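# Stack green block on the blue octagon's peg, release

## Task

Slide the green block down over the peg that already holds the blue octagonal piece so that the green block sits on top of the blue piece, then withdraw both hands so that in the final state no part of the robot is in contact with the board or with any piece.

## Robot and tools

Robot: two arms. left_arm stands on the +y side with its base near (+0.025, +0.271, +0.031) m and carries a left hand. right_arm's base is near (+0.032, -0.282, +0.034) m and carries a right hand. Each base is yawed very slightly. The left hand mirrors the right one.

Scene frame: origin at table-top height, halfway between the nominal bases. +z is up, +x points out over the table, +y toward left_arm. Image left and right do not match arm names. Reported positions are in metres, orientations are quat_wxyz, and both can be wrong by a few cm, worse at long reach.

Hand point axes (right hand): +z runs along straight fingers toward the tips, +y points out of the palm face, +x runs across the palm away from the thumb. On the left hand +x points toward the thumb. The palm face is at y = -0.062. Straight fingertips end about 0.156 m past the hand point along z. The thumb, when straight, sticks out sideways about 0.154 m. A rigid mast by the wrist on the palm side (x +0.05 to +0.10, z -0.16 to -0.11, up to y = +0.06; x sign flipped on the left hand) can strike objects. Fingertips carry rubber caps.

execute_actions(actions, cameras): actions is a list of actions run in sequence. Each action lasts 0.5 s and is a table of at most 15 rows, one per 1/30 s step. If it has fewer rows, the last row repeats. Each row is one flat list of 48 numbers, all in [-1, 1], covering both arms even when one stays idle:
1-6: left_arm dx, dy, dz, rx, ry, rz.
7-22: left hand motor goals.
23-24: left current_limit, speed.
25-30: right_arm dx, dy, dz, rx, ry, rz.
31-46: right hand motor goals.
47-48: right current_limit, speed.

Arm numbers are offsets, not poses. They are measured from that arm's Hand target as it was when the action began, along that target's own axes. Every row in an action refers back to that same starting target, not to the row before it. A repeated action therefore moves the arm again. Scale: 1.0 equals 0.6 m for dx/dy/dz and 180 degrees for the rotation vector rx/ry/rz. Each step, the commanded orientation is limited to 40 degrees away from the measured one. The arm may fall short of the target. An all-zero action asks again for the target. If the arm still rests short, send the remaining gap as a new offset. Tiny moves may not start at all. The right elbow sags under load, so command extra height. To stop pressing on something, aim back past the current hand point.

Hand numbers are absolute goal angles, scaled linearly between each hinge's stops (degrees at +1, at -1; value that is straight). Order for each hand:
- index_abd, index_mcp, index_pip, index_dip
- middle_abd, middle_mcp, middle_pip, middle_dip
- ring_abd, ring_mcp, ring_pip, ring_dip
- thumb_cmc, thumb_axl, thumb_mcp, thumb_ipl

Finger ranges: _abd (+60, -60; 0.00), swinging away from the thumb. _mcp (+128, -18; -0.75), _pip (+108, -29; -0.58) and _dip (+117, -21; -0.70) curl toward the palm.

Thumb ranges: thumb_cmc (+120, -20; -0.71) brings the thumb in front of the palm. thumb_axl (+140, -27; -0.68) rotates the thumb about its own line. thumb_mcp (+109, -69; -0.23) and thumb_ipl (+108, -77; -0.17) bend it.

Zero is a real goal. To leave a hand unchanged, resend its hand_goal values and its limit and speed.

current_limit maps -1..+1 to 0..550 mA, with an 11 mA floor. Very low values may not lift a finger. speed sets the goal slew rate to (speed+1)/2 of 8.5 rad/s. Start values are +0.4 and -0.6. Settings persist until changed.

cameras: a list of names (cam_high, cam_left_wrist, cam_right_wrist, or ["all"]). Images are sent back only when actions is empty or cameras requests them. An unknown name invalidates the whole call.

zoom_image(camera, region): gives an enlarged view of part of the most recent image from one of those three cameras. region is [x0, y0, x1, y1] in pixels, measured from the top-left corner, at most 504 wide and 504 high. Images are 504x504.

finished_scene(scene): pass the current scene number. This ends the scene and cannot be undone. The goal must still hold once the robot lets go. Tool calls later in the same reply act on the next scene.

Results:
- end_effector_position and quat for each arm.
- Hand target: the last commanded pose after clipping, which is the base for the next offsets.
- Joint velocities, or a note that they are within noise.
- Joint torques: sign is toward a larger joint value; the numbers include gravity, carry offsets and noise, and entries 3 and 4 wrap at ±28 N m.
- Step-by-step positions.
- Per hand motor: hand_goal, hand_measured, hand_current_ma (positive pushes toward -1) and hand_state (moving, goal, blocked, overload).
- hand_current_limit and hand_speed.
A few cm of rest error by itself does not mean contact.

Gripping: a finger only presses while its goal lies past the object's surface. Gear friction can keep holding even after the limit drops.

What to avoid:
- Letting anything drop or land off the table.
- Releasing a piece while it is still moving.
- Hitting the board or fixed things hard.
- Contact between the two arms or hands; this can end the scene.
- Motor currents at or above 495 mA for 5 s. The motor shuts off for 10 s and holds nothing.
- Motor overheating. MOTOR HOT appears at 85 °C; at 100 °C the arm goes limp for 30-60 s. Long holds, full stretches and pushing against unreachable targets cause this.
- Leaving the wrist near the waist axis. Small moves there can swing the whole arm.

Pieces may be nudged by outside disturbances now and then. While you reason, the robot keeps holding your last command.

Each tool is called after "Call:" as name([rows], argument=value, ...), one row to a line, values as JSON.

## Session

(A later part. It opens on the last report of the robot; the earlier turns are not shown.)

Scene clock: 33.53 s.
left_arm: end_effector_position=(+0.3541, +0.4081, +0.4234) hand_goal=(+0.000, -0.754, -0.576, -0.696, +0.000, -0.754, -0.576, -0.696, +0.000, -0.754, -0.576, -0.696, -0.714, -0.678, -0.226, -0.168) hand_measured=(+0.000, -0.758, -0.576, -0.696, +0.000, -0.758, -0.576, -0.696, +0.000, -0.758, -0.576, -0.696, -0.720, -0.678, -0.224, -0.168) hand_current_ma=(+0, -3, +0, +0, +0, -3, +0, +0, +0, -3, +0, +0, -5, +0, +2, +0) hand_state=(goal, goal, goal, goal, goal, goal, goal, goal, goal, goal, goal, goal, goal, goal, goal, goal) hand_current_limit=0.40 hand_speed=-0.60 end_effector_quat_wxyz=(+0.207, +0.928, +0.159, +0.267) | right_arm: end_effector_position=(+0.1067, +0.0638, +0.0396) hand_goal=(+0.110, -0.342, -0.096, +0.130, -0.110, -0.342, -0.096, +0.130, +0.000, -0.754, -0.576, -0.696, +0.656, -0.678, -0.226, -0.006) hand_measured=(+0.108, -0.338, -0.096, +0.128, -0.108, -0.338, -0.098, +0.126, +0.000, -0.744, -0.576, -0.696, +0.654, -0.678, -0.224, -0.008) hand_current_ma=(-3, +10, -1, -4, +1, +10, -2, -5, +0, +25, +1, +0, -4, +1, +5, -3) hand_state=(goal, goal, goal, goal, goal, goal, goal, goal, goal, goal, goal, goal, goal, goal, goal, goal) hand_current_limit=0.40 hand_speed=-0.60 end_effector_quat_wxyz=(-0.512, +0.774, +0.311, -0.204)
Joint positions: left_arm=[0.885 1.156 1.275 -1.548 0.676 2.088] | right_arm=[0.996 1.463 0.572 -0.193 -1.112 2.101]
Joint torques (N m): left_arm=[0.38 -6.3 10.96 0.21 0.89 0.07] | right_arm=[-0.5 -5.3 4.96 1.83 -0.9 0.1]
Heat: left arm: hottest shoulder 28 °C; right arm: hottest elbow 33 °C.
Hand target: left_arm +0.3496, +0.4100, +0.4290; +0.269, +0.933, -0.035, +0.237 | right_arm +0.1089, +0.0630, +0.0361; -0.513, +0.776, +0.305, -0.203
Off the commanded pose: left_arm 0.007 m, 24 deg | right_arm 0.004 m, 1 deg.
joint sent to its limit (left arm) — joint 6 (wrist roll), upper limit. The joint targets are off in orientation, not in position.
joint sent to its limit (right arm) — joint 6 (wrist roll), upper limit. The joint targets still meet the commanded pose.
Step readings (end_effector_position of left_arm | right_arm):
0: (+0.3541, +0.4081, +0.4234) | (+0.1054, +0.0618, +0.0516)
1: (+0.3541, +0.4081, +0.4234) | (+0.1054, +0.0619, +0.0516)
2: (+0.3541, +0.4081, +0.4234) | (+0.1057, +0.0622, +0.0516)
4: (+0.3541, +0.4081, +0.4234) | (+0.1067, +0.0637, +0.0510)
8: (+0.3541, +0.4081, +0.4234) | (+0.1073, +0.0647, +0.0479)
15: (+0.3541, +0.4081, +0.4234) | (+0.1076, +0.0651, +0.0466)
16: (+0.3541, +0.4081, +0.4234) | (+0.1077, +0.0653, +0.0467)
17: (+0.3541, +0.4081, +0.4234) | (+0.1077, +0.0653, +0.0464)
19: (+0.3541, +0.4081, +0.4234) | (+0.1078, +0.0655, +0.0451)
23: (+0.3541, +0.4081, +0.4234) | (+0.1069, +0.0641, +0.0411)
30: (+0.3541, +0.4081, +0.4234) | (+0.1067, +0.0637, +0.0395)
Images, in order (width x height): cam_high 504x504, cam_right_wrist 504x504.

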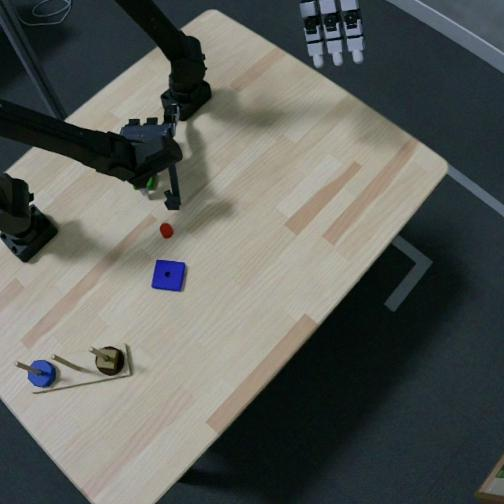

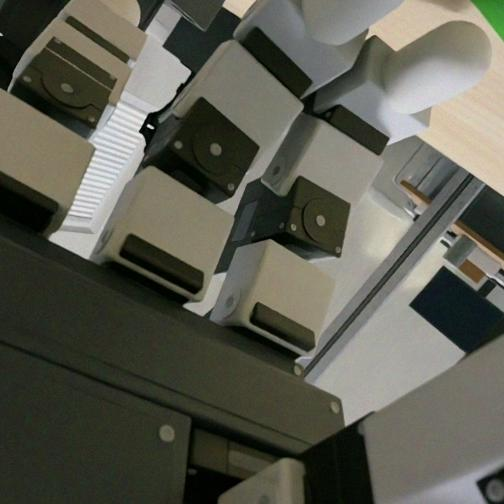

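Call:
execute_actions([
  [[0,0,0,0,0,0,0,-0.754,-0.576,-0.696,0,-0.754,-0.576,-0.696,0,-0.754,-0.576,-0.696,-0.714,-0.678,-0.226,-0.168,0.4,-0.6,0,0.0077,0.0033,0,0,0,0.11,-0.342,-0.095,0.13,-0.11,-0.342,-0.095,0.13,0,-0.754,-0.576,-0.696,0.657,-0.678,-0.226,-0.005,0.4,-0.6]],
], cameras=["cam_high","cam_right_wrist"])

Scene clock: 34.37 s.
left_arm: end_effector_position=(+0.3541, +0.4081, +0.4234) hand_goal=(+0.000, -0.754, -0.576, -0.696, +0.000, -0.754, -0.576, -0.696, +0.000, -0.754, -0.576, -0.696, -0.714, -0.678, -0.226, -0.168) hand_measured=(+0.000, -0.758, -0.576, -0.696, +0.000, -0.758, -0.576, -0.696, +0.000, -0.758, -0.576, -0.696, -0.720, -0.678, -0.224, -0.168) hand_current_ma=(+0, -3, +0, +0, +0, -3, +0, +0, +0, -3, +0, +0, -5, +0, +2, +0) hand_state=(goal, goal, goal, goal, goal, goal, goal, goal, goal, goal, goal, goal, goal, goal, goal, goal) hand_current_limit=0.40 hand_speed=-0.60 end_effector_quat_wxyz=(+0.207, +0.928, +0.159, +0.267) | right_arm: end_effector_position=(+0.1079, +0.0656, +0.0358) hand_goal=(+0.110, -0.342, -0.096, +0.130, -0.110, -0.342, -0.096, +0.130, +0.000, -0.754, -0.576, -0.696, +0.656, -0.678, -0.226, -0.006) hand_measured=(+0.108, -0.338, -0.096, +0.128, -0.108, -0.338, -0.098, +0.126, +0.000, -0.744, -0.576, -0.696, +0.654, -0.678, -0.224, -0.008) hand_current_ma=(-3, +10, -1, -4, +1, +10, -2, -5, +0, +25, +1, +0, -4, +1, +5, -3) hand_state=(goal, goal, goal, goal, goal, goal, goal, goal, goal, goal, goal, goal, goal, goal, goal, goal) hand_current_limit=0.40 hand_speed=-0.60 end_effector_quat_wxyz=(-0.513, +0.773, +0.312, -0.203)
Joint positions: left_arm=[0.885 1.156 1.275 -1.548 0.676 2.088] | right_arm=[0.996 1.478 0.572 -0.174 -1.112 2.101]
Joint torques (N m): left_arm=[0.21 -6.18 10.96 0.12 0.9 0.07] | right_arm=[-0.67 -5.95 4.98 1.83 -0.91 0.07]
Heat: left arm: hottest shoulder 28 °C; right arm: hottest elbow 33 °C.
Hand target: left_arm +0.3496, +0.4100, +0.4290; +0.269, +0.933, -0.035, +0.237 | right_arm +0.1089, +0.0630, +0.0310; -0.513, +0.776, +0.305, -0.203
Off the commanded pose: left_arm 0.007 m, 24 deg | right_arm 0.006 m, 1 deg.
joint sent to its limit (left arm) — joint 6 (wrist roll), upper limit. The joint targets are off in orientation, not in position.
joint sent to its limit (right arm) — joint 6 (wrist roll), upper limit. The joint targets still meet the commanded pose.
Step readings (end_effector_position of left_arm | right_arm):
0: (+0.3541, +0.4081, +0.4234) | (+0.1067, +0.0638, +0.0396)
1: (+0.3541, +0.4081, +0.4234) | (+0.1067, +0.0638, +0.0396)
2: (+0.3541, +0.4081, +0.4234) | (+0.1069, +0.0641, +0.0394)
4: (+0.3541, +0.4081, +0.4234) | (+0.1074, +0.0649, +0.0388)
8: (+0.3541, +0.4081, +0.4234) | (+0.1077, +0.0654, +0.0366)
15: (+0.3541, +0.4081, +0.4234) | (+0.1079, +0.0656, +0.0357)
Images, in order (width x height): cam_high 504x504, cam_right_wrist 504x504.

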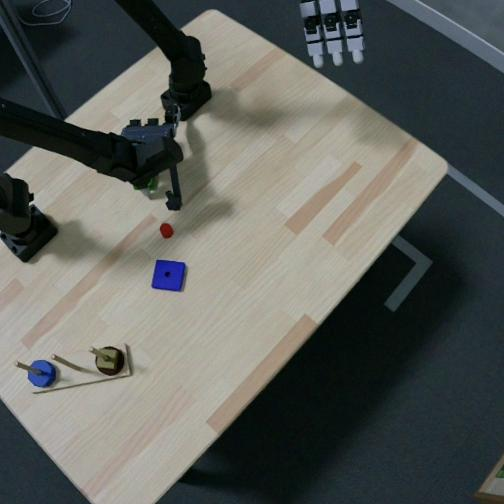

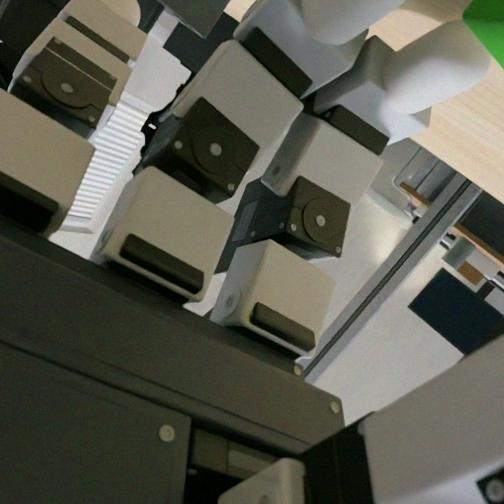

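Call:
execute_actions([
  [[0,0,0,0,0,0,0,-0.754,-0.576,-0.696,0,-0.754,-0.576,-0.696,0,-0.754,-0.576,-0.696,-0.714,-0.678,-0.226,-0.168,0.4,-0.6,0,0.0077,0.0033,0,0,0,0.11,-0.342,-0.095,0.13,-0.11,-0.342,-0.095,0.13,0,-0.754,-0.576,-0.696,0.657,-0.678,-0.226,-0.005,0.4,-0.6]],
], cameras=["cam_high","cam_right_wrist"])

Scene clock: 35.27 s.
left_arm: end_effector_position=(+0.3541, +0.4081, +0.4234) hand_goal=(+0.000, -0.754, -0.576, -0.696, +0.000, -0.754, -0.576, -0.696, +0.000, -0.754, -0.576, -0.696, -0.714, -0.678, -0.226, -0.168) hand_measured=(+0.000, -0.758, -0.576, -0.696, +0.000, -0.758, -0.576, -0.696, +0.000, -0.758, -0.576, -0.696, -0.720, -0.678, -0.224, -0.168) hand_current_ma=(+0, -3, +0, +0, +0, -3, +0, +0, +0, -3, +0, +0, -5, +0, +2, +0) hand_state=(goal, goal, goal, goal, goal, goal, goal, goal, goal, goal, goal, goal, goal, goal, goal, goal) hand_current_limit=0.40 hand_speed=-0.60 end_effector_quat_wxyz=(+0.207, +0.928, +0.159, +0.267) | right_arm: end_effector_position=(+0.1079, +0.0656, +0.0358) hand_goal=(+0.110, -0.342, -0.096, +0.130, -0.110, -0.342, -0.096, +0.130, +0.000, -0.754, -0.576, -0.696, +0.656, -0.678, -0.226, -0.006) hand_measured=(+0.108, -0.338, -0.096, +0.128, -0.108, -0.338, -0.098, +0.126, +0.000, -0.744, -0.576, -0.696, +0.654, -0.678, -0.224, -0.008) hand_current_ma=(-3, +10, -1, -4, +1, +10, -2, -5, +0, +25, +1, +0, -4, +1, +5, -3) hand_state=(goal, goal, goal, goal, goal, goal, goal, goal, goal, goal, goal, goal, goal, goal, goal, goal) hand_current_limit=0.40 hand_speed=-0.60 end_effector_quat_wxyz=(-0.513, +0.773, +0.312, -0.203)
Joint positions: left_arm=[0.885 1.156 1.275 -1.548 0.676 2.088] | right_arm=[0.996 1.478 0.572 -0.174 -1.112 2.101]
Joint torques (N m): left_arm=[0.03 -6.36 10.99 0.17 0.88 0.08] | right_arm=[-0.44 -6.59 5.44 1.11 -0.94 0.08]
Heat: left arm: hottest shoulder 28 °C; right arm: hottest elbow 33 °C.
Hand target: left_arm +0.3496, +0.4100, +0.4290; +0.269, +0.933, -0.035, +0.237 | right_arm +0.1079, +0.0656, +0.0358; -0.513, +0.773, +0.312, -0.203 (last step not sent: back at the drive's target)
Off the commanded pose: left_arm 0.007 m, 24 deg | right_arm 0.010 m, 1 deg.
joint sent to its limit (left arm) — joint 6 (wrist roll), upper limit. The joint targets are off in orientation, not in position.
Step readings (end_effector_position of left_arm | right_arm):
0: (+0.3541, +0.4081, +0.4234) | (+0.1079, +0.0656, +0.0358)
1: (+0.3541, +0.4081, +0.4234) | (+0.1079, +0.0656, +0.0358) HELD (not all sent) right_arm
2: (+0.3541, +0.4081, +0.4234) | (+0.1079, +0.0656, +0.0358) HELD (not all sent) right_arm
4: (+0.3541, +0.4081, +0.4234) | (+0.1079, +0.0656, +0.0358) HELD (not all sent) right_arm
8: (+0.3541, +0.4081, +0.4234) | (+0.1079, +0.0656, +0.0358) HELD (not all sent) right_arm
15: (+0.3541, +0.4081, +0.4234) | (+0.1079, +0.0656, +0.0358) HELD (not all sent) right_arm
HELD (not all sent) right_arm: steps 1 to 15.
pose unreachable (right arm): on one or more control steps of this call, first in action 0 (counted from 0), this arm could not follow its commanded pose, so it was not sent that pose on those steps. It may still have moved: this result reports where it is.
cause: moving toward the commanded pose would bring a part of the arm too close to another arm (a part of this arm just beyond joint 6 (wrist roll) and the left arm's base or mounting, 4 mm apart when this arm was first held).
Images, in order (width x height): cam_high 504x504, cam_right_wrist 504x504.

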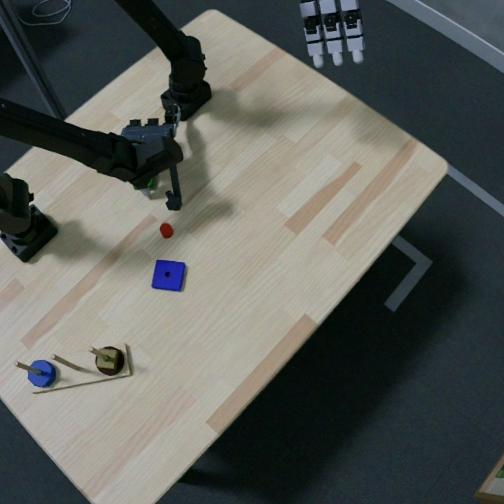

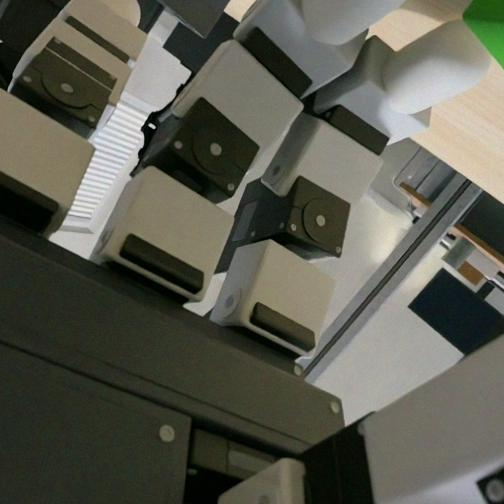

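Call:
execute_actions([
  [[0,0,0,0,0,0,0,-0.754,-0.576,-0.696,0,-0.754,-0.576,-0.696,0,-0.754,-0.576,-0.696,-0.714,-0.678,-0.226,-0.168,0.4,-0.6,0,0,0,0,0,0,0.11,-0.342,-0.095,0.13,-0.11,-0.342,-0.095,0.13,0,-0.2,0.3,0.17,0.657,-0.678,-0.226,-0.005,0.4,-0.6]],
  [[0,0,0,0,0,0,0,-0.754,-0.576,-0.696,0,-0.754,-0.576,-0.696,0,-0.754,-0.576,-0.696,-0.714,-0.678,-0.226,-0.168,0.4,-0.6,0,0,0,0,0,0,0.11,-0.342,-0.095,0.13,-0.11,-0.342,-0.095,0.13,0,0.068,0.3,0.17,0.657,-0.678,-0.226,-0.005,0.4,-0.6]],
  [[0,0,0,0,0,0,0,-0.754,-0.576,-0.696,0,-0.754,-0.576,-0.696,0,-0.754,-0.576,-0.696,-0.714,-0.678,-0.226,-0.168,0.4,-0.6,0,0.0077,0.0033,0,0,0,0.11,-0.342,-0.095,0.13,-0.11,-0.342,-0.095,0.13,0,0.068,0.3,0.17,0.657,-0.678,-0.226,-0.005,0.4,-0.6]],
], cameras=["cam_high","cam_right_wrist"])

Scene clock: 37.30 s.
left_arm: end_effector_position=(+0.3541, +0.4081, +0.4234) hand_goal=(+0.000, -0.754, -0.576, -0.696, +0.000, -0.754, -0.576, -0.696, +0.000, -0.754, -0.576, -0.696, -0.714, -0.678, -0.226, -0.168) hand_measured=(+0.000, -0.758, -0.576, -0.696, +0.000, -0.758, -0.576, -0.696, +0.000, -0.758, -0.576, -0.696, -0.720, -0.678, -0.224, -0.168) hand_current_ma=(+0, -3, +0, +0, +0, -3, +0, +0, +0, -3, +0, +0, -5, +0, +2, +0) hand_state=(goal, goal, goal, goal, goal, goal, goal, goal, goal, goal, goal, goal, goal, goal, goal, goal) hand_current_limit=0.40 hand_speed=-0.60 end_effector_quat_wxyz=(+0.207, +0.928, +0.159, +0.267) | right_arm: end_effector_position=(+0.1073, +0.0653, +0.0347) hand_goal=(+0.110, -0.342, -0.096, +0.130, -0.110, -0.342, -0.096, +0.130, +0.000, +0.068, +0.300, +0.170, +0.656, -0.678, -0.226, -0.006) hand_measured=(+0.108, -0.336, -0.096, +0.128, -0.108, -0.338, -0.098, +0.126, +0.000, +0.066, +0.294, +0.166, +0.654, -0.678, -0.224, -0.008) hand_current_ma=(-3, +11, -1, -4, +1, +10, -2, -5, +0, -4, -11, -6, -4, +1, +5, -3) hand_state=(goal, goal, goal, goal, goal, goal, goal, goal, goal, goal, goal, goal, goal, goal, goal, goal) hand_current_limit=0.40 hand_speed=-0.60 end_effector_quat_wxyz=(-0.513, +0.773, +0.312, -0.205)
Joint positions: left_arm=[0.885 1.156 1.275 -1.548 0.676 2.088] | right_arm=[0.996 1.483 0.572 -0.174 -1.115 2.098]
Joint torques (N m): left_arm=[0.09 -6.24 10.95 0.14 0.9 0.07] | right_arm=[-0.21 -5.54 5.23 1.84 -0.78 0.09]
Heat: left arm: hottest shoulder 28 °C; right arm: hottest elbow 33 °C.
Hand target: left_arm +0.3496, +0.4100, +0.4290; +0.269, +0.933, -0.035, +0.237 | right_arm +0.1079, +0.0657, +0.0308; -0.513, +0.773, +0.312, -0.203
Off the commanded pose: left_arm 0.007 m, 24 deg | right_arm 0.004 m, 0 deg.
joint sent to its limit (left arm) — joint 6 (wrist roll), upper limit. The joint targets are off in orientation, not in position.
Step readings (end_effector_position of left_arm | right_arm):
0: (+0.3541, +0.4081, +0.4234) | (+0.1079, +0.0656, +0.0358)
1: (+0.3541, +0.4081, +0.4234) | (+0.1079, +0.0656, +0.0358)
2: (+0.3541, +0.4081, +0.4234) | (+0.1079, +0.0656, +0.0358)
4: (+0.3541, +0.4081, +0.4234) | (+0.1079, +0.0656, +0.0358)
8: (+0.3541, +0.4081, +0.4234) | (+0.1076, +0.0657, +0.0360)
15: (+0.3541, +0.4081, +0.4234) | (+0.1078, +0.0663, +0.0375)
16: (+0.3541, +0.4081, +0.4234) | (+0.1078, +0.0663, +0.0375)
17: (+0.3541, +0.4081, +0.4234) | (+0.1078, +0.0663, +0.0375)
19: (+0.3541, +0.4081, +0.4234) | (+0.1078, +0.0663, +0.0375)
23: (+0.3541, +0.4081, +0.4234) | (+0.1078, +0.0663, +0.0375)
30: (+0.3541, +0.4081, +0.4234) | (+0.1079, +0.0663, +0.0374)
31: (+0.3541, +0.4081, +0.4234) | (+0.1079, +0.0663, +0.0374)
32: (+0.3541, +0.4081, +0.4234) | (+0.1079, +0.0663, +0.0374)
34: (+0.3541, +0.4081, +0.4234) | (+0.1079, +0.0662, +0.0373)
38: (+0.3541, +0.4081, +0.4234) | (+0.1075, +0.0657, +0.0358)
45: (+0.3541, +0.4081, +0.4234) | (+0.1073, +0.0653, +0.0347)
Images, in order (width x height): cam_high 504x504, cam_right_wrist 504x504.

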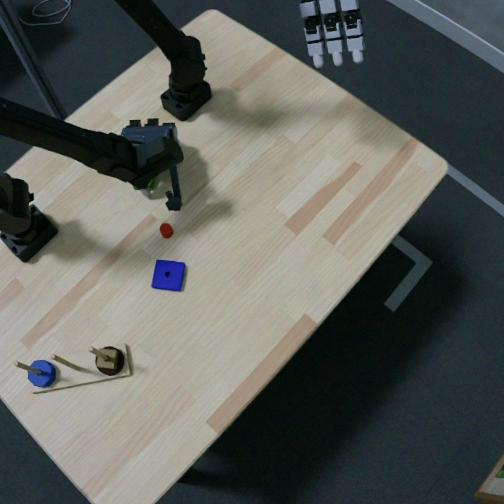

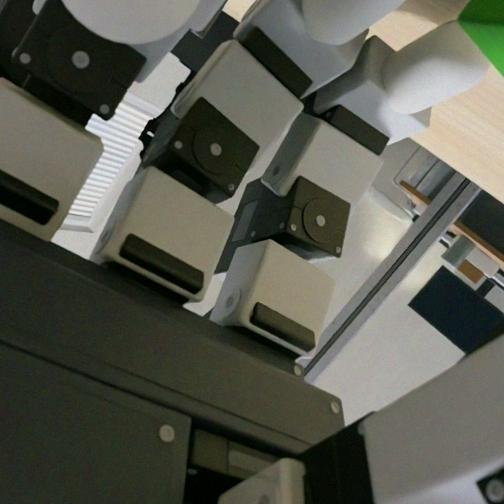

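Call:
execute_actions([
  [[0,0,0,0,0,0,0,-0.754,-0.576,-0.696,0,-0.754,-0.576,-0.696,0,-0.754,-0.576,-0.696,-0.714,-0.678,-0.226,-0.168,0.4,-0.6,0,0.0077,0.0033,0,0,0,0.11,-0.342,-0.095,0.13,-0.11,-0.342,-0.095,0.13,0,0.068,0.3,0.17,0.657,-0.678,-0.226,-0.005,0.4,-0.6]],
], cameras=["cam_high","cam_right_wrist"])

Call:
zoom_image(camera="cam_high", region=[110, 130, 200, 220])

Scene clock: 38.20 s.
left_arm: end_effector_position=(+0.3541, +0.4081, +0.4234) hand_goal=(+0.000, -0.754, -0.576, -0.696, +0.000, -0.754, -0.576, -0.696, +0.000, -0.754, -0.576, -0.696, -0.714, -0.678, -0.226, -0.168) hand_measured=(+0.000, -0.758, -0.576, -0.696, +0.000, -0.758, -0.576, -0.696, +0.000, -0.758, -0.576, -0.696, -0.720, -0.678, -0.224, -0.168) hand_current_ma=(+0, -3, +0, +0, +0, -3, +0, +0, +0, -3, +0, +0, -5, +0, +2, +0) hand_state=(goal, goal, goal, goal, goal, goal, goal, goal, goal, goal, goal, goal, goal, goal, goal, goal) hand_current_limit=0.40 hand_speed=-0.60 end_effector_quat_wxyz=(+0.207, +0.928, +0.159, +0.267) | right_arm: end_effector_position=(+0.1083, +0.0670, +0.0315) hand_goal=(+0.110, -0.342, -0.096, +0.130, -0.110, -0.342, -0.096, +0.130, +0.000, +0.068, +0.300, +0.170, +0.656, -0.678, -0.226, -0.006) hand_measured=(+0.108, -0.338, -0.094, +0.132, -0.108, -0.338, -0.096, +0.128, +0.000, +0.066, +0.294, +0.166, +0.654, -0.678, -0.224, -0.008) hand_current_ma=(-1, +9, +2, +3, +1, +10, -1, -1, +0, -4, -11, -6, -4, +1, +5, -3) hand_state=(goal, goal, goal, goal, goal, goal, goal, goal, goal, goal, goal, goal, goal, goal, goal, goal) hand_current_limit=0.40 hand_speed=-0.60 end_effector_quat_wxyz=(-0.514, +0.772, +0.313, -0.203)
Joint positions: left_arm=[0.885 1.156 1.275 -1.548 0.676 2.088] | right_arm=[0.996 1.496 0.572 -0.156 -1.115 2.099]
Joint torques (N m): left_arm=[0.26 -6.3 10.96 0.16 0.88 0.08] | right_arm=[0.91 -5.83 4.75 1.88 -0.71 0.01]
Heat: left arm: hottest elbow 29 °C; right arm: hottest elbow 33 °C.
Hand target: left_arm +0.3496, +0.4100, +0.4290; +0.269, +0.933, -0.035, +0.237 | right_arm +0.1079, +0.0657, +0.0257; -0.513, +0.773, +0.312, -0.203
Off the commanded pose: left_arm 0.007 m, 24 deg | right_arm 0.006 m, 0 deg.
joint sent to its limit (left arm) — joint 6 (wrist roll), upper limit. The joint targets are off in orientation, not in position.
Step readings (end_effector_position of left_arm | right_arm):
0: (+0.3541, +0.4081, +0.4234) | (+0.1073, +0.0653, +0.0347)
1: (+0.3541, +0.4081, +0.4234) | (+0.1073, +0.0654, +0.0347)
2: (+0.3541, +0.4081, +0.4234) | (+0.1075, +0.0657, +0.0345)
4: (+0.3541, +0.4081, +0.4234) | (+0.1080, +0.0664, +0.0337)
8: (+0.3541, +0.4081, +0.4234) | (+0.1083, +0.0669, +0.0316)
15: (+0.3541, +0.4081, +0.4234) | (+0.1083, +0.0670, +0.0315)
Images, in order (width x height): cam_high 504x504, cam_right_wrist 504x504.

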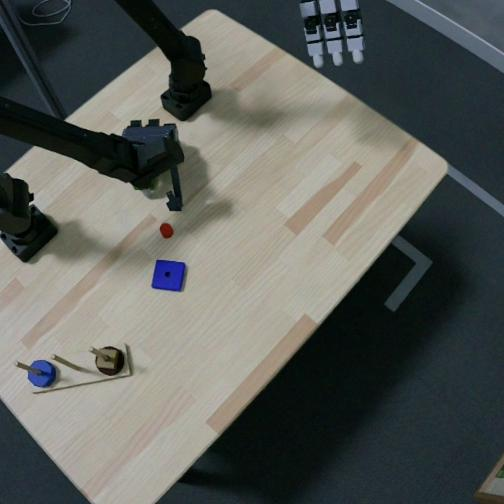

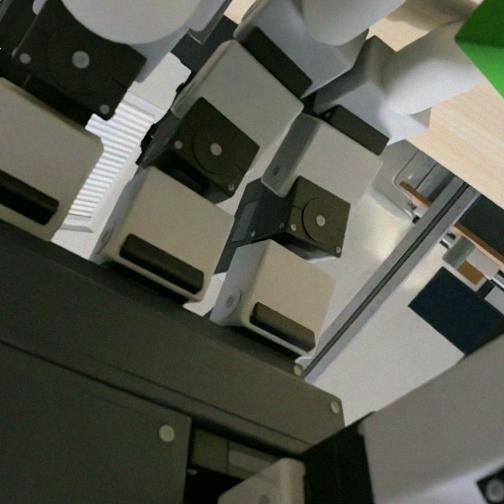

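Scaled by 5.600 from the camera's 504x504 image, which has a finer 720x720 frame.

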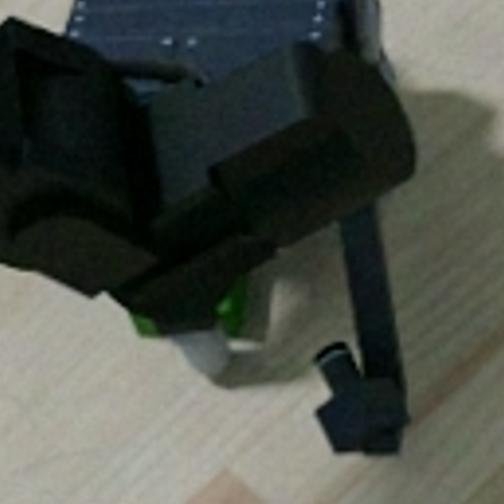

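Call:
execute_actions([
  [[0,0,0,0,0,0,0,-0.754,-0.576,-0.696,0,-0.754,-0.576,-0.696,0,-0.754,-0.576,-0.696,-0.714,-0.678,-0.226,-0.168,0.4,-0.6,0,-0.0061,-0.0026,0,0,0,0.11,-0.25,-0.095,0.13,-0.11,-0.25,-0.095,0.13,0,0.068,0.3,0.17,0.657,-0.678,-0.17,-0.005,0.4,-0.9]],
  [[0,0,0,0,0,0,0,-0.754,-0.576,-0.696,0,-0.754,-0.576,-0.696,0,-0.754,-0.576,-0.696,-0.714,-0.678,-0.226,-0.168,0.4,-0.6,0,0,0,0,0,0,0.11,-0.164,-0.095,0.13,-0.11,-0.164,-0.095,0.13,0,0.068,0.3,0.17,0.657,-0.678,-0.112,-0.005,0.4,-0.9]],
], cameras=["cam_high","cam_right_wrist"])

Call:
zoom_image(camera="cam_high", region=[110, 130, 200, 220])

Scene clock: 39.80 s.
left_arm: end_effector_position=(+0.3541, +0.4081, +0.4234) hand_goal=(+0.000, -0.754, -0.576, -0.696, +0.000, -0.754, -0.576, -0.696, +0.000, -0.754, -0.576, -0.696, -0.714, -0.678, -0.226, -0.168) hand_measured=(+0.000, -0.758, -0.576, -0.696, +0.000, -0.758, -0.576, -0.696, +0.000, -0.758, -0.576, -0.696, -0.720, -0.678, -0.224, -0.168) hand_current_ma=(+0, -3, +0, +0, +0, -3, +0, +0, +0, -3, +0, +0, -5, +0, +2, +0) hand_state=(goal, goal, goal, goal, goal, goal, goal, goal, goal, goal, goal, goal, goal, goal, goal, goal) hand_current_limit=0.40 hand_speed=-0.60 end_effector_quat_wxyz=(+0.207, +0.928, +0.159, +0.267) | right_arm: end_effector_position=(+0.1083, +0.0670, +0.0315) hand_goal=(+0.110, -0.164, -0.096, +0.130, -0.110, -0.164, -0.096, +0.130, +0.000, +0.068, +0.300, +0.170, +0.656, -0.678, -0.112, -0.006) hand_measured=(+0.108, -0.164, -0.094, +0.132, -0.108, -0.162, -0.096, +0.128, +0.000, +0.066, +0.294, +0.166, +0.654, -0.678, -0.114, -0.008) hand_current_ma=(-1, +1, +2, +3, +1, +2, -1, -1, +0, -4, -11, -6, -4, +1, -7, -3) hand_state=(goal, goal, goal, goal, goal, goal, goal, goal, goal, goal, goal, goal, goal, goal, goal, goal) hand_current_limit=0.40 hand_speed=-0.90 end_effector_quat_wxyz=(-0.514, +0.772, +0.313, -0.203)
Joint positions: left_arm=[0.885 1.156 1.275 -1.548 0.676 2.088] | right_arm=[0.996 1.496 0.572 -0.156 -1.115 2.099]
Joint torques (N m): left_arm=[0.21 -6.24 10.97 0.16 0.89 0.08] | right_arm=[-0.44 -6.71 4.85 1.43 -0.75 0.06]
Heat: left arm: hottest elbow 29 °C; right arm: hottest elbow 33 °C.
Hand target: left_arm +0.3496, +0.4100, +0.4290; +0.269, +0.933, -0.035, +0.237 | right_arm +0.1079, +0.0657, +0.0297; -0.513, +0.773, +0.312, -0.203
Off the commanded pose: left_arm 0.007 m, 24 deg | right_arm 0.002 m, 0 deg.
joint sent to its limit (left arm) — joint 6 (wrist roll), upper limit. The joint targets are off in orientation, not in position.
Step readings (end_effector_position of left_arm | right_arm):
0: (+0.3541, +0.4081, +0.4234) | (+0.1083, +0.0670, +0.0315)
1: (+0.3541, +0.4081, +0.4234) | (+0.1083, +0.0670, +0.0315)
2: (+0.3541, +0.4081, +0.4234) | (+0.1083, +0.0670, +0.0315)
4: (+0.3541, +0.4081, +0.4234) | (+0.1083, +0.0670, +0.0315)
8: (+0.3541, +0.4081, +0.4234) | (+0.1083, +0.0670, +0.0315)
15: (+0.3541, +0.4081, +0.4234) | (+0.1083, +0.0670, +0.0315)
16: (+0.3541, +0.4081, +0.4234) | (+0.1083, +0.0670, +0.0315)
17: (+0.3541, +0.4081, +0.4234) | (+0.1083, +0.0670, +0.0315)
19: (+0.3541, +0.4081, +0.4234) | (+0.1083, +0.0670, +0.0315)
23: (+0.3541, +0.4081, +0.4234) | (+0.1083, +0.0670, +0.0315)
30: (+0.3541, +0.4081, +0.4234) | (+0.1083, +0.0670, +0.0315)
Images, in order (width x height): cam_high 504x504, cam_right_wrist 504x504.

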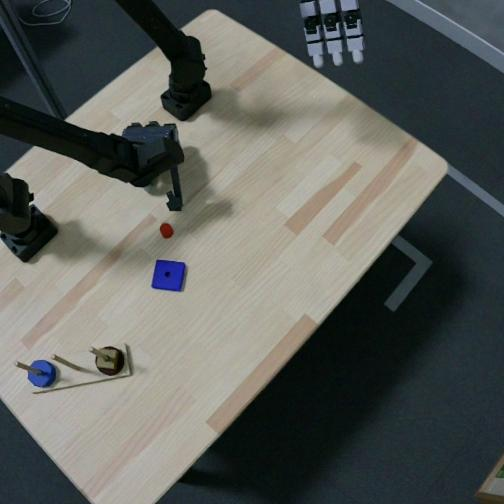

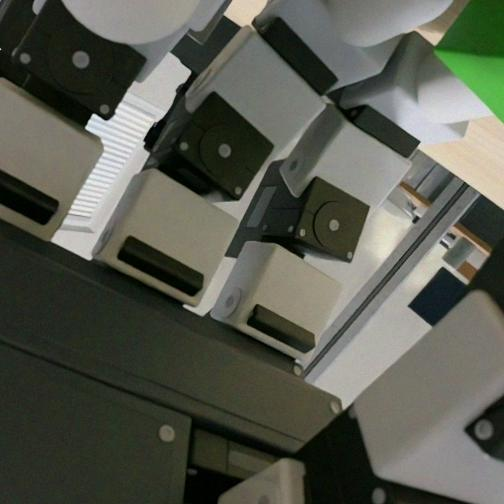

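Scaled by 5.600 from the camera's 504x504 image, which has a finer 720x720 frame.

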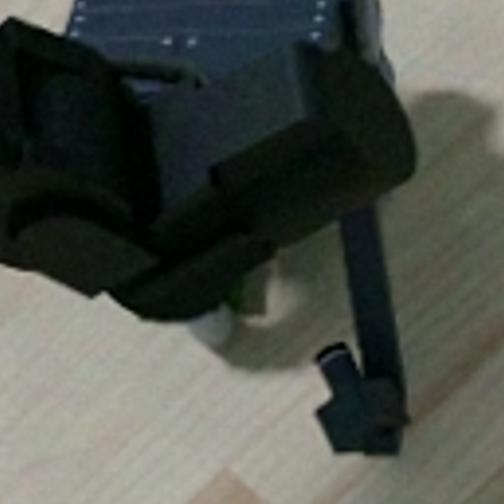

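Call:
execute_actions([
  [[0,0,0,0,0,0,0,-0.754,-0.576,-0.696,0,-0.754,-0.576,-0.696,0,-0.754,-0.576,-0.696,-0.714,-0.678,-0.226,-0.168,0.4,-0.6,0,0,0,0,0,0,0.11,-0.1,-0.095,0.13,-0.11,-0.1,-0.095,0.13,0,0.068,0.3,0.17,0.657,-0.678,-0.06,-0.005,0.4,-0.9]],
], cameras=["cam_high","cam_right_wrist"])

Call:
zoom_image(camera="cam_high", region=[110, 130, 200, 220])

Scene clock: 40.87 s.
left_arm: end_effector_position=(+0.3541, +0.4081, +0.4234) hand_goal=(+0.000, -0.754, -0.576, -0.696, +0.000, -0.754, -0.576, -0.696, +0.000, -0.754, -0.576, -0.696, -0.714, -0.678, -0.226, -0.168) hand_measured=(+0.000, -0.758, -0.576, -0.696, +0.000, -0.758, -0.576, -0.696, +0.000, -0.758, -0.576, -0.696, -0.720, -0.678, -0.224, -0.168) hand_current_ma=(+0, -3, +0, +0, +0, -3, +0, +0, +0, -3, +0, +0, -5, +0, +2, +0) hand_state=(goal, goal, goal, goal, goal, goal, goal, goal, goal, goal, goal, goal, goal, goal, goal, goal) hand_current_limit=0.40 hand_speed=-0.60 end_effector_quat_wxyz=(+0.207, +0.928, +0.159, +0.267) | right_arm: end_effector_position=(+0.1083, +0.0670, +0.0315) hand_goal=(+0.110, -0.100, -0.096, +0.130, -0.110, -0.100, -0.096, +0.130, +0.000, +0.068, +0.300, +0.170, +0.656, -0.678, -0.060, -0.006) hand_measured=(+0.108, -0.144, -0.104, +0.132, -0.108, -0.104, -0.096, +0.128, +0.000, +0.066, +0.294, +0.166, +0.660, -0.678, -0.108, -0.016) hand_current_ma=(-4, -152, -18, +3, +1, -9, -1, -1, +0, -4, -11, -6, +9, +1, -215, -36) hand_state=(goal, blocked, goal, goal, goal, goal, goal, goal, goal, goal, goal, goal, goal, goal, blocked, goal) hand_current_limit=0.40 hand_speed=-0.90 end_effector_quat_wxyz=(-0.514, +0.772, +0.313, -0.203)
Joint positions: left_arm=[0.885 1.156 1.275 -1.548 0.676 2.088] | right_arm=[0.996 1.496 0.572 -0.156 -1.115 2.099]
Joint torques (N m): left_arm=[0.21 -6.18 10.97 0.12 0.9 0.08] | right_arm=[-0.56 -6.59 5 1.32 -0.72 0.08]
Heat: left arm: hottest elbow 29 °C; right arm: hottest elbow 33 °C.
Hand target: left_arm +0.3496, +0.4100, +0.4290; +0.269, +0.933, -0.035, +0.237 | right_arm +0.1079, +0.0657, +0.0297; -0.513, +0.773, +0.312, -0.203
Off the commanded pose: left_arm 0.007 m, 24 deg | right_arm 0.002 m, 0 deg.
joint sent to its limit (left arm) — joint 6 (wrist roll), upper limit. The joint targets are off in orientation, not in position.
Step readings (end_effector_position of left_arm | right_arm):
0: (+0.3541, +0.4081, +0.4234) | (+0.1083, +0.0670, +0.0315)
1: (+0.3541, +0.4081, +0.4234) | (+0.1083, +0.0670, +0.0315)
2: (+0.3541, +0.4081, +0.4234) | (+0.1083, +0.0670, +0.0315)
4: (+0.3541, +0.4081, +0.4234) | (+0.1083, +0.0670, +0.0315)
8: (+0.3541, +0.4081, +0.4234) | (+0.1083, +0.0670, +0.0315)
15: (+0.3541, +0.4081, +0.4234) | (+0.1083, +0.0670, +0.0315)
Images, in order (width x height): cam_high 504x504, cam_right_wrist 504x504.

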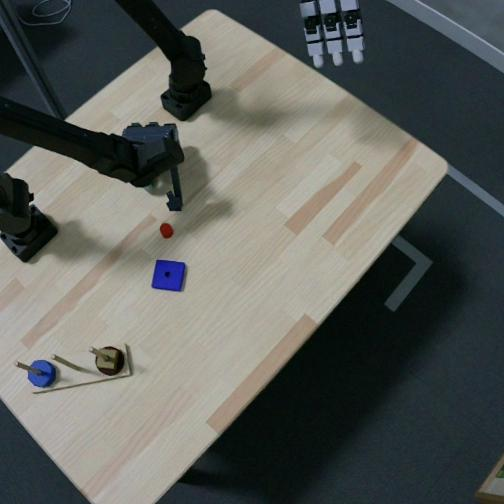

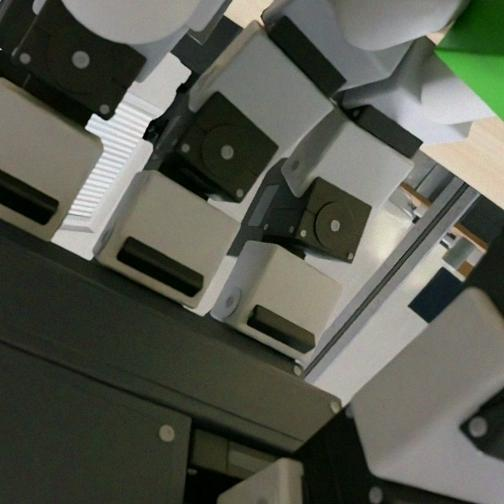

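Scaled by 5.600 from the camera's 504x504 image, which has a finer 720x720 frame.

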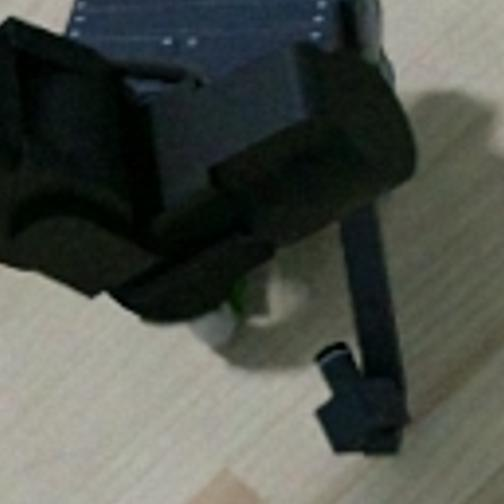

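Call:
execute_actions([
  [[0,0,0,0,0,0,0,-0.754,-0.576,-0.696,0,-0.754,-0.576,-0.696,0,-0.754,-0.576,-0.696,-0.714,-0.678,-0.226,-0.168,0.4,-0.6,0,0,0,0,0,0,0.11,-0.3,-0.095,0.13,-0.11,-0.3,-0.095,0.13,0,0.068,0.3,0.17,0.657,-0.678,-0.2,-0.005,0.4,-0.8]],
  [[0,0,0,0,0,0,0,-0.754,-0.576,-0.696,0,-0.754,-0.576,-0.696,0,-0.754,-0.576,-0.696,-0.714,-0.678,-0.226,-0.168,0.4,-0.6,-0.0203,0,-0.01,0,0,0,0.11,-0.3,-0.095,0.13,-0.11,-0.3,-0.095,0.13,0,0.068,0.3,0.17,0.657,-0.678,-0.2,-0.005,0.4,-0.8]],
], cameras=["cam_high","cam_right_wrist"])

Call:
zoom_image(camera="cam_high", region=[110, 130, 200, 220])

Scene clock: 42.67 s.
left_arm: end_effector_position=(+0.3541, +0.4081, +0.4234) hand_goal=(+0.000, -0.754, -0.576, -0.696, +0.000, -0.754, -0.576, -0.696, +0.000, -0.754, -0.576, -0.696, -0.714, -0.678, -0.226, -0.168) hand_measured=(+0.000, -0.758, -0.576, -0.696, +0.000, -0.758, -0.576, -0.696, +0.000, -0.758, -0.576, -0.696, -0.720, -0.678, -0.224, -0.168) hand_current_ma=(+0, -3, +0, +0, +0, -3, +0, +0, +0, -3, +0, +0, -5, +0, +2, +0) hand_state=(goal, goal, goal, goal, goal, goal, goal, goal, goal, goal, goal, goal, goal, goal, goal, goal) hand_current_limit=0.40 hand_speed=-0.60 end_effector_quat_wxyz=(+0.207, +0.928, +0.159, +0.267) | right_arm: end_effector_position=(+0.1021, +0.0571, +0.0316) hand_goal=(+0.110, -0.300, -0.096, +0.130, -0.110, -0.300, -0.096, +0.130, +0.000, +0.068, +0.300, +0.170, +0.656, -0.678, -0.200, -0.006) hand_measured=(+0.110, -0.290, -0.094, +0.132, -0.108, -0.288, -0.096, +0.130, +0.000, +0.066, +0.294, +0.166, +0.658, -0.678, -0.196, -0.008) hand_current_ma=(+0, +27, +5, +4, +1, +30, +0, -1, +0, -4, -11, -6, +3, +1, +12, -5) hand_state=(goal, goal, goal, goal, goal, goal, goal, goal, goal, goal, goal, goal, goal, goal, goal, goal) hand_current_limit=0.40 hand_speed=-0.80 end_effector_quat_wxyz=(-0.514, +0.772, +0.313, -0.204)
Joint positions: left_arm=[0.885 1.156 1.275 -1.548 0.676 2.088] | right_arm=[0.996 1.468 0.542 -0.158 -1.115 2.095]
Joint torques (N m): left_arm=[0.26 -6.18 10.95 0.16 0.89 0.07] | right_arm=[-0.67 -6.83 5.14 0.5 -0.9 -0.06]
Heat: left arm: hottest elbow 29 °C; right arm: hottest elbow 33 °C.
Hand target: left_arm +0.3496, +0.4100, +0.4290; +0.269, +0.933, -0.035, +0.237 | right_arm +0.1028, +0.0532, +0.0320; -0.513, +0.773, +0.312, -0.203
Off the commanded pose: left_arm 0.007 m, 24 deg | right_arm 0.004 m, 0 deg.
joint sent to its limit (left arm) — joint 6 (wrist roll), upper limit. The joint targets are off in orientation, not in position.
Step readings (end_effector_position of left_arm | right_arm):
0: (+0.3541, +0.4081, +0.4234) | (+0.1083, +0.0670, +0.0315)
1: (+0.3541, +0.4081, +0.4234) | (+0.1083, +0.0670, +0.0315)
2: (+0.3541, +0.4081, +0.4234) | (+0.1083, +0.0670, +0.0315)
4: (+0.3541, +0.4081, +0.4234) | (+0.1083, +0.0670, +0.0315)
8: (+0.3541, +0.4081, +0.4234) | (+0.1083, +0.0670, +0.0315)
15: (+0.3541, +0.4081, +0.4234) | (+0.1083, +0.0670, +0.0315)
16: (+0.3541, +0.4081, +0.4234) | (+0.1083, +0.0670, +0.0315)
17: (+0.3541, +0.4081, +0.4234) | (+0.1080, +0.0666, +0.0315)
19: (+0.3541, +0.4081, +0.4234) | (+0.1069, +0.0648, +0.0317)
23: (+0.3541, +0.4081, +0.4234) | (+0.1029, +0.0587, +0.0317)
30: (+0.3541, +0.4081, +0.4234) | (+0.1019, +0.0571, +0.0316)
Images, in order (width x height): cam_high 504x504, cam_right_wrist 504x504.

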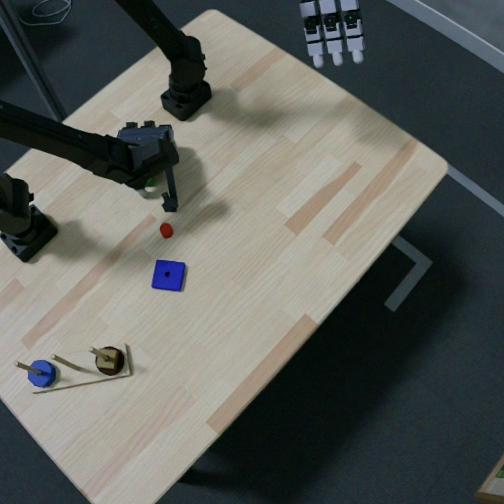

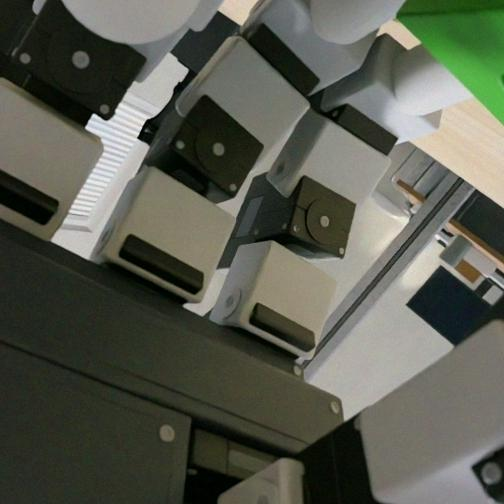

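Scaled by 5.600 from the camera's 504x504 image, which has a finer 720x720 frame.

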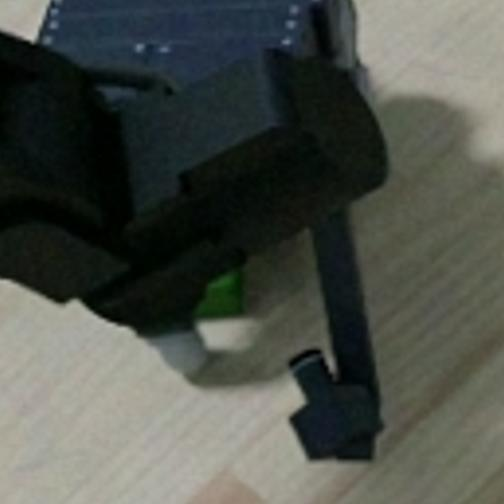

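Call:
zoom_image(camera="cam_right_wrist", region=[304, 0, 504, 200])

Scaled by 2.520 from the camera's 504x504 image, which has a finer 720x720 frame.

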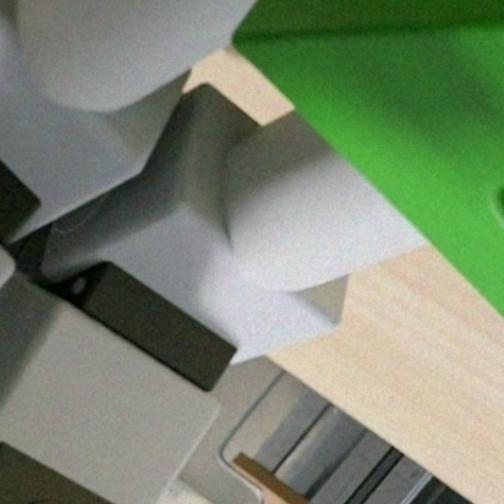

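Call:
execute_actions([
  [[0,0,0,0,0,0,0,-0.754,-0.576,-0.696,0,-0.754,-0.576,-0.696,0,-0.754,-0.576,-0.696,-0.714,-0.678,-0.226,-0.168,0.4,-0.6,-0.008,-0.0052,0.0123,0,0,0,0.11,-0.3,-0.095,0.13,-0.11,-0.3,-0.095,0.13,0,0.068,0.3,0.17,0.657,-0.678,-0.2,-0.005,0.4,-0.8]],
  [[0,0,0,0,0,0,0,-0.754,-0.576,-0.696,0,-0.754,-0.576,-0.696,0,-0.754,-0.576,-0.696,-0.714,-0.678,-0.226,-0.168,0.4,-0.6,0,0,0,0,0,0,0.11,-0.164,-0.095,0.13,-0.11,-0.164,-0.095,0.13,0,0.068,0.3,0.17,0.657,-0.678,-0.112,-0.005,0.4,-0.9]],
], cameras=["cam_high","cam_right_wrist"])

Call:
zoom_image(camera="cam_right_wrist", region=[304, 0, 504, 200])

Scene clock: 45.40 s.
left_arm: end_effector_position=(+0.3541, +0.4081, +0.4234) hand_goal=(+0.000, -0.754, -0.576, -0.696, +0.000, -0.754, -0.576, -0.696, +0.000, -0.754, -0.576, -0.696, -0.714, -0.678, -0.226, -0.168) hand_measured=(+0.000, -0.758, -0.576, -0.696, +0.000, -0.758, -0.576, -0.696, +0.000, -0.758, -0.576, -0.696, -0.720, -0.678, -0.224, -0.168) hand_current_ma=(+0, -3, +0, +0, +0, -3, +0, +0, +0, -3, +0, +0, -5, +0, +2, +0) hand_state=(goal, goal, goal, goal, goal, goal, goal, goal, goal, goal, goal, goal, goal, goal, goal, goal) hand_current_limit=0.40 hand_speed=-0.60 end_effector_quat_wxyz=(+0.207, +0.928, +0.159, +0.267) | right_arm: end_effector_position=(+0.0978, +0.0558, +0.0315) hand_goal=(+0.110, -0.164, -0.096, +0.130, -0.110, -0.164, -0.096, +0.130, +0.000, +0.068, +0.300, +0.170, +0.656, -0.678, -0.112, -0.006) hand_measured=(+0.110, -0.164, -0.094, +0.132, -0.108, -0.170, -0.098, +0.130, +0.000, +0.066, +0.294, +0.166, +0.656, -0.678, -0.114, -0.008) hand_current_ma=(+0, +1, +4, +4, +1, -11, -1, -1, +0, -4, -11, -6, +1, +1, -4, -5) hand_state=(goal, goal, goal, goal, goal, goal, goal, goal, goal, goal, goal, goal, goal, goal, goal, goal) hand_current_limit=0.40 hand_speed=-0.90 end_effector_quat_wxyz=(-0.512, +0.772, +0.316, -0.206)
Joint positions: left_arm=[0.885 1.156 1.275 -1.548 0.676 2.088] | right_arm=[1.006 1.463 0.537 -0.159 -1.112 2.099]
Joint torques (N m): left_arm=[0.26 -6.24 10.96 0.14 0.89 0.08] | right_arm=[0.5 -6.95 4.68 1.59 -0.71 0.16]
Heat: left arm: hottest elbow 29 °C; right arm: hottest elbow 33 °C.
Hand target: left_arm +0.3496, +0.4100, +0.4290; +0.269, +0.933, -0.035, +0.237 | right_arm +0.0938, +0.0557, +0.0319; -0.513, +0.773, +0.312, -0.203
Off the commanded pose: left_arm 0.007 m, 24 deg | right_arm 0.004 m, 1 deg.
joint sent to its limit (left arm) — joint 6 (wrist roll), upper limit. The joint targets are off in orientation, not in position.
joint sent to its limit (right arm) — joint 6 (wrist roll), upper limit. The joint targets still meet the commanded pose.
Step readings (end_effector_position of left_arm | right_arm):
0: (+0.3541, +0.4081, +0.4234) | (+0.1020, +0.0570, +0.0315)
1: (+0.3541, +0.4081, +0.4234) | (+0.1020, +0.0570, +0.0315)
2: (+0.3541, +0.4081, +0.4234) | (+0.1020, +0.0570, +0.0315)
4: (+0.3541, +0.4081, +0.4234) | (+0.1016, +0.0567, +0.0315)
8: (+0.3541, +0.4081, +0.4234) | (+0.0995, +0.0560, +0.0315)
15: (+0.3541, +0.4081, +0.4234) | (+0.0980, +0.0559, +0.0315)
16: (+0.3541, +0.4081, +0.4234) | (+0.0980, +0.0559, +0.0315)
17: (+0.3541, +0.4081, +0.4234) | (+0.0980, +0.0558, +0.0315)
19: (+0.3541, +0.4081, +0.4234) | (+0.0978, +0.0558, +0.0315)
23: (+0.3541, +0.4081, +0.4234) | (+0.0977, +0.0558, +0.0315)
30: (+0.3541, +0.4081, +0.4234) | (+0.0978, +0.0558, +0.0315)
Images, in order (width x height): cam_high 504x504, cam_right_wrist 504x504.

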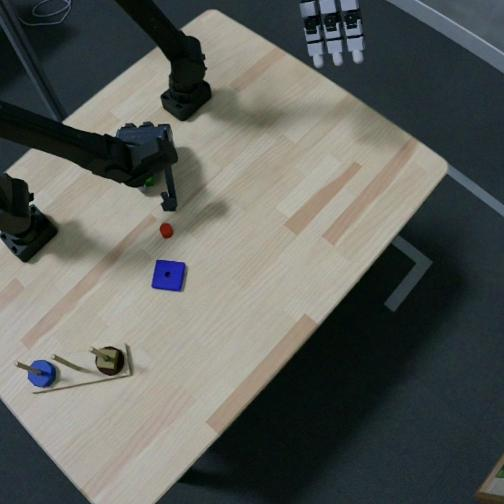

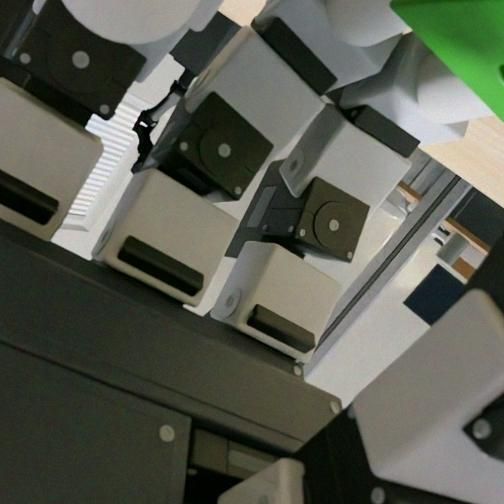

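Scaled by 2.520 from the camera's 504x504 image, which has a finer 720x720 frame.

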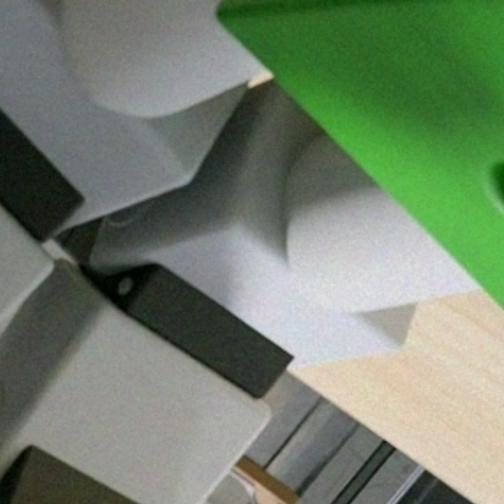

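Call:
execute_actions([
  [[0,0,0,0,0,0,0,-0.754,-0.576,-0.696,0,-0.754,-0.576,-0.696,0,-0.754,-0.576,-0.696,-0.714,-0.678,-0.226,-0.168,0.4,-0.6,0,0,0,0,0,0,0.11,-0.12,-0.095,0.13,-0.11,-0.12,-0.095,0.13,0,0.068,0.3,0.17,0.657,-0.678,-0.06,-0.005,0.4,-0.9]],
], cameras=["cam_high","cam_right_wrist"])

Call:
zoom_image(camera="cam_right_wrist", region=[304, 0, 504, 200])

Call:
zoom_image(camera="cam_high", region=[110, 130, 200, 220])

Scene clock: 46.33 s.
left_arm: end_effector_position=(+0.3541, +0.4081, +0.4234) hand_goal=(+0.000, -0.754, -0.576, -0.696, +0.000, -0.754, -0.576, -0.696, +0.000, -0.754, -0.576, -0.696, -0.714, -0.678, -0.226, -0.168) hand_measured=(+0.000, -0.758, -0.576, -0.696, +0.000, -0.758, -0.576, -0.696, +0.000, -0.758, -0.576, -0.696, -0.720, -0.678, -0.224, -0.168) hand_current_ma=(+0, -3, +0, +0, +0, -3, +0, +0, +0, -3, +0, +0, -5, +0, +2, +0) hand_state=(goal, goal, goal, goal, goal, goal, goal, goal, goal, goal, goal, goal, goal, goal, goal, goal) hand_current_limit=0.40 hand_speed=-0.60 end_effector_quat_wxyz=(+0.207, +0.928, +0.159, +0.267) | right_arm: end_effector_position=(+0.0976, +0.0558, +0.0316) hand_goal=(+0.110, -0.120, -0.096, +0.130, -0.110, -0.120, -0.096, +0.130, +0.000, +0.068, +0.300, +0.170, +0.656, -0.678, -0.060, -0.006) hand_measured=(+0.110, -0.144, -0.102, +0.130, -0.108, -0.154, -0.106, +0.128, +0.000, +0.066, +0.294, +0.166, +0.656, -0.678, -0.112, -0.016) hand_current_ma=(+0, -70, -12, +0, +3, -109, -23, -3, +0, -4, -11, -6, +0, +1, -240, -35) hand_state=(goal, blocked, goal, goal, goal, blocked, goal, goal, goal, goal, goal, goal, goal, goal, blocked, goal) hand_current_limit=0.40 hand_speed=-0.90 end_effector_quat_wxyz=(-0.512, +0.772, +0.315, -0.207)
Joint positions: left_arm=[0.885 1.156 1.275 -1.548 0.676 2.088] | right_arm=[1.006 1.463 0.537 -0.159 -1.112 2.1]
Joint torques (N m): left_arm=[0.21 -6.36 10.95 0.14 0.89 0.07] | right_arm=[-0.03 -6.83 4.68 1.47 -0.69 0.08]
Heat: left arm: hottest elbow 29 °C; right arm: hottest elbow 33 °C.
Hand target: left_arm +0.3496, +0.4100, +0.4290; +0.269, +0.933, -0.035, +0.237 | right_arm +0.0938, +0.0557, +0.0319; -0.513, +0.773, +0.312, -0.203
Off the commanded pose: left_arm 0.007 m, 24 deg | right_arm 0.004 m, 1 deg.
joint sent to its limit (left arm) — joint 6 (wrist roll), upper limit. The joint targets are off in orientation, not in position.
joint sent to its limit (right arm) — joint 6 (wrist roll), upper limit. The joint targets still meet the commanded pose.
Step readings (end_effector_position of left_arm | right_arm):
0: (+0.3541, +0.4081, +0.4234) | (+0.0978, +0.0558, +0.0315)
1: (+0.3541, +0.4081, +0.4234) | (+0.0978, +0.0558, +0.0315)
2: (+0.3541, +0.4081, +0.4234) | (+0.0978, +0.0558, +0.0315)
4: (+0.3541, +0.4081, +0.4234) | (+0.0977, +0.0558, +0.0315)
8: (+0.3541, +0.4081, +0.4234) | (+0.0976, +0.0558, +0.0316)
15: (+0.3541, +0.4081, +0.4234) | (+0.0976, +0.0558, +0.0316)
Images, in order (width x height): cam_high 504x504, cam_right_wrist 504x504.

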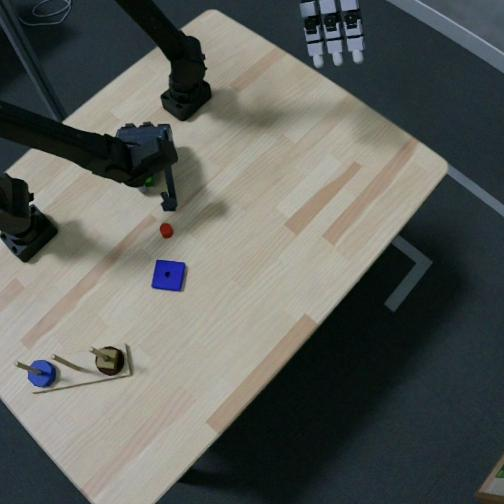

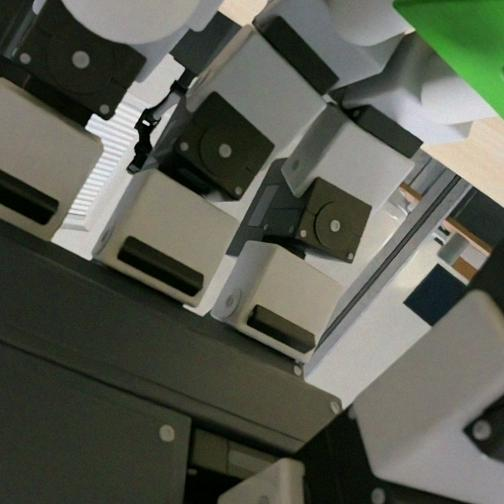

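Scaled by 2.520 from the camera's 504x504 image, which has a finer 720x720 frame.

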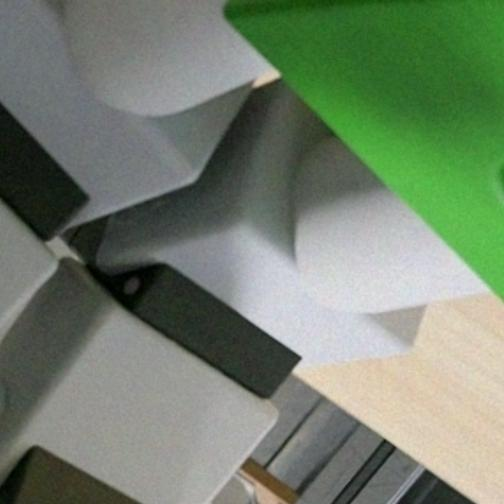

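Scaled by 5.600 from the camera's 504x504 image, which has a finer 720x720 frame.

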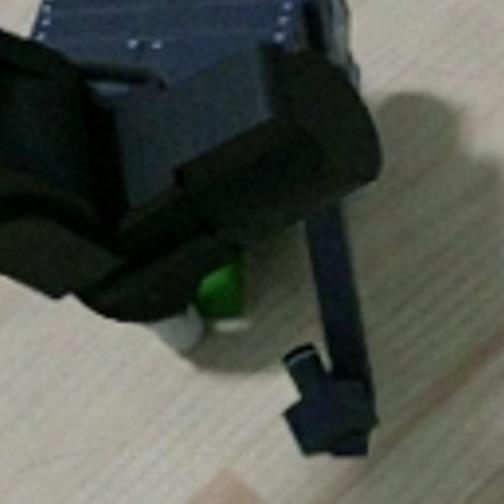

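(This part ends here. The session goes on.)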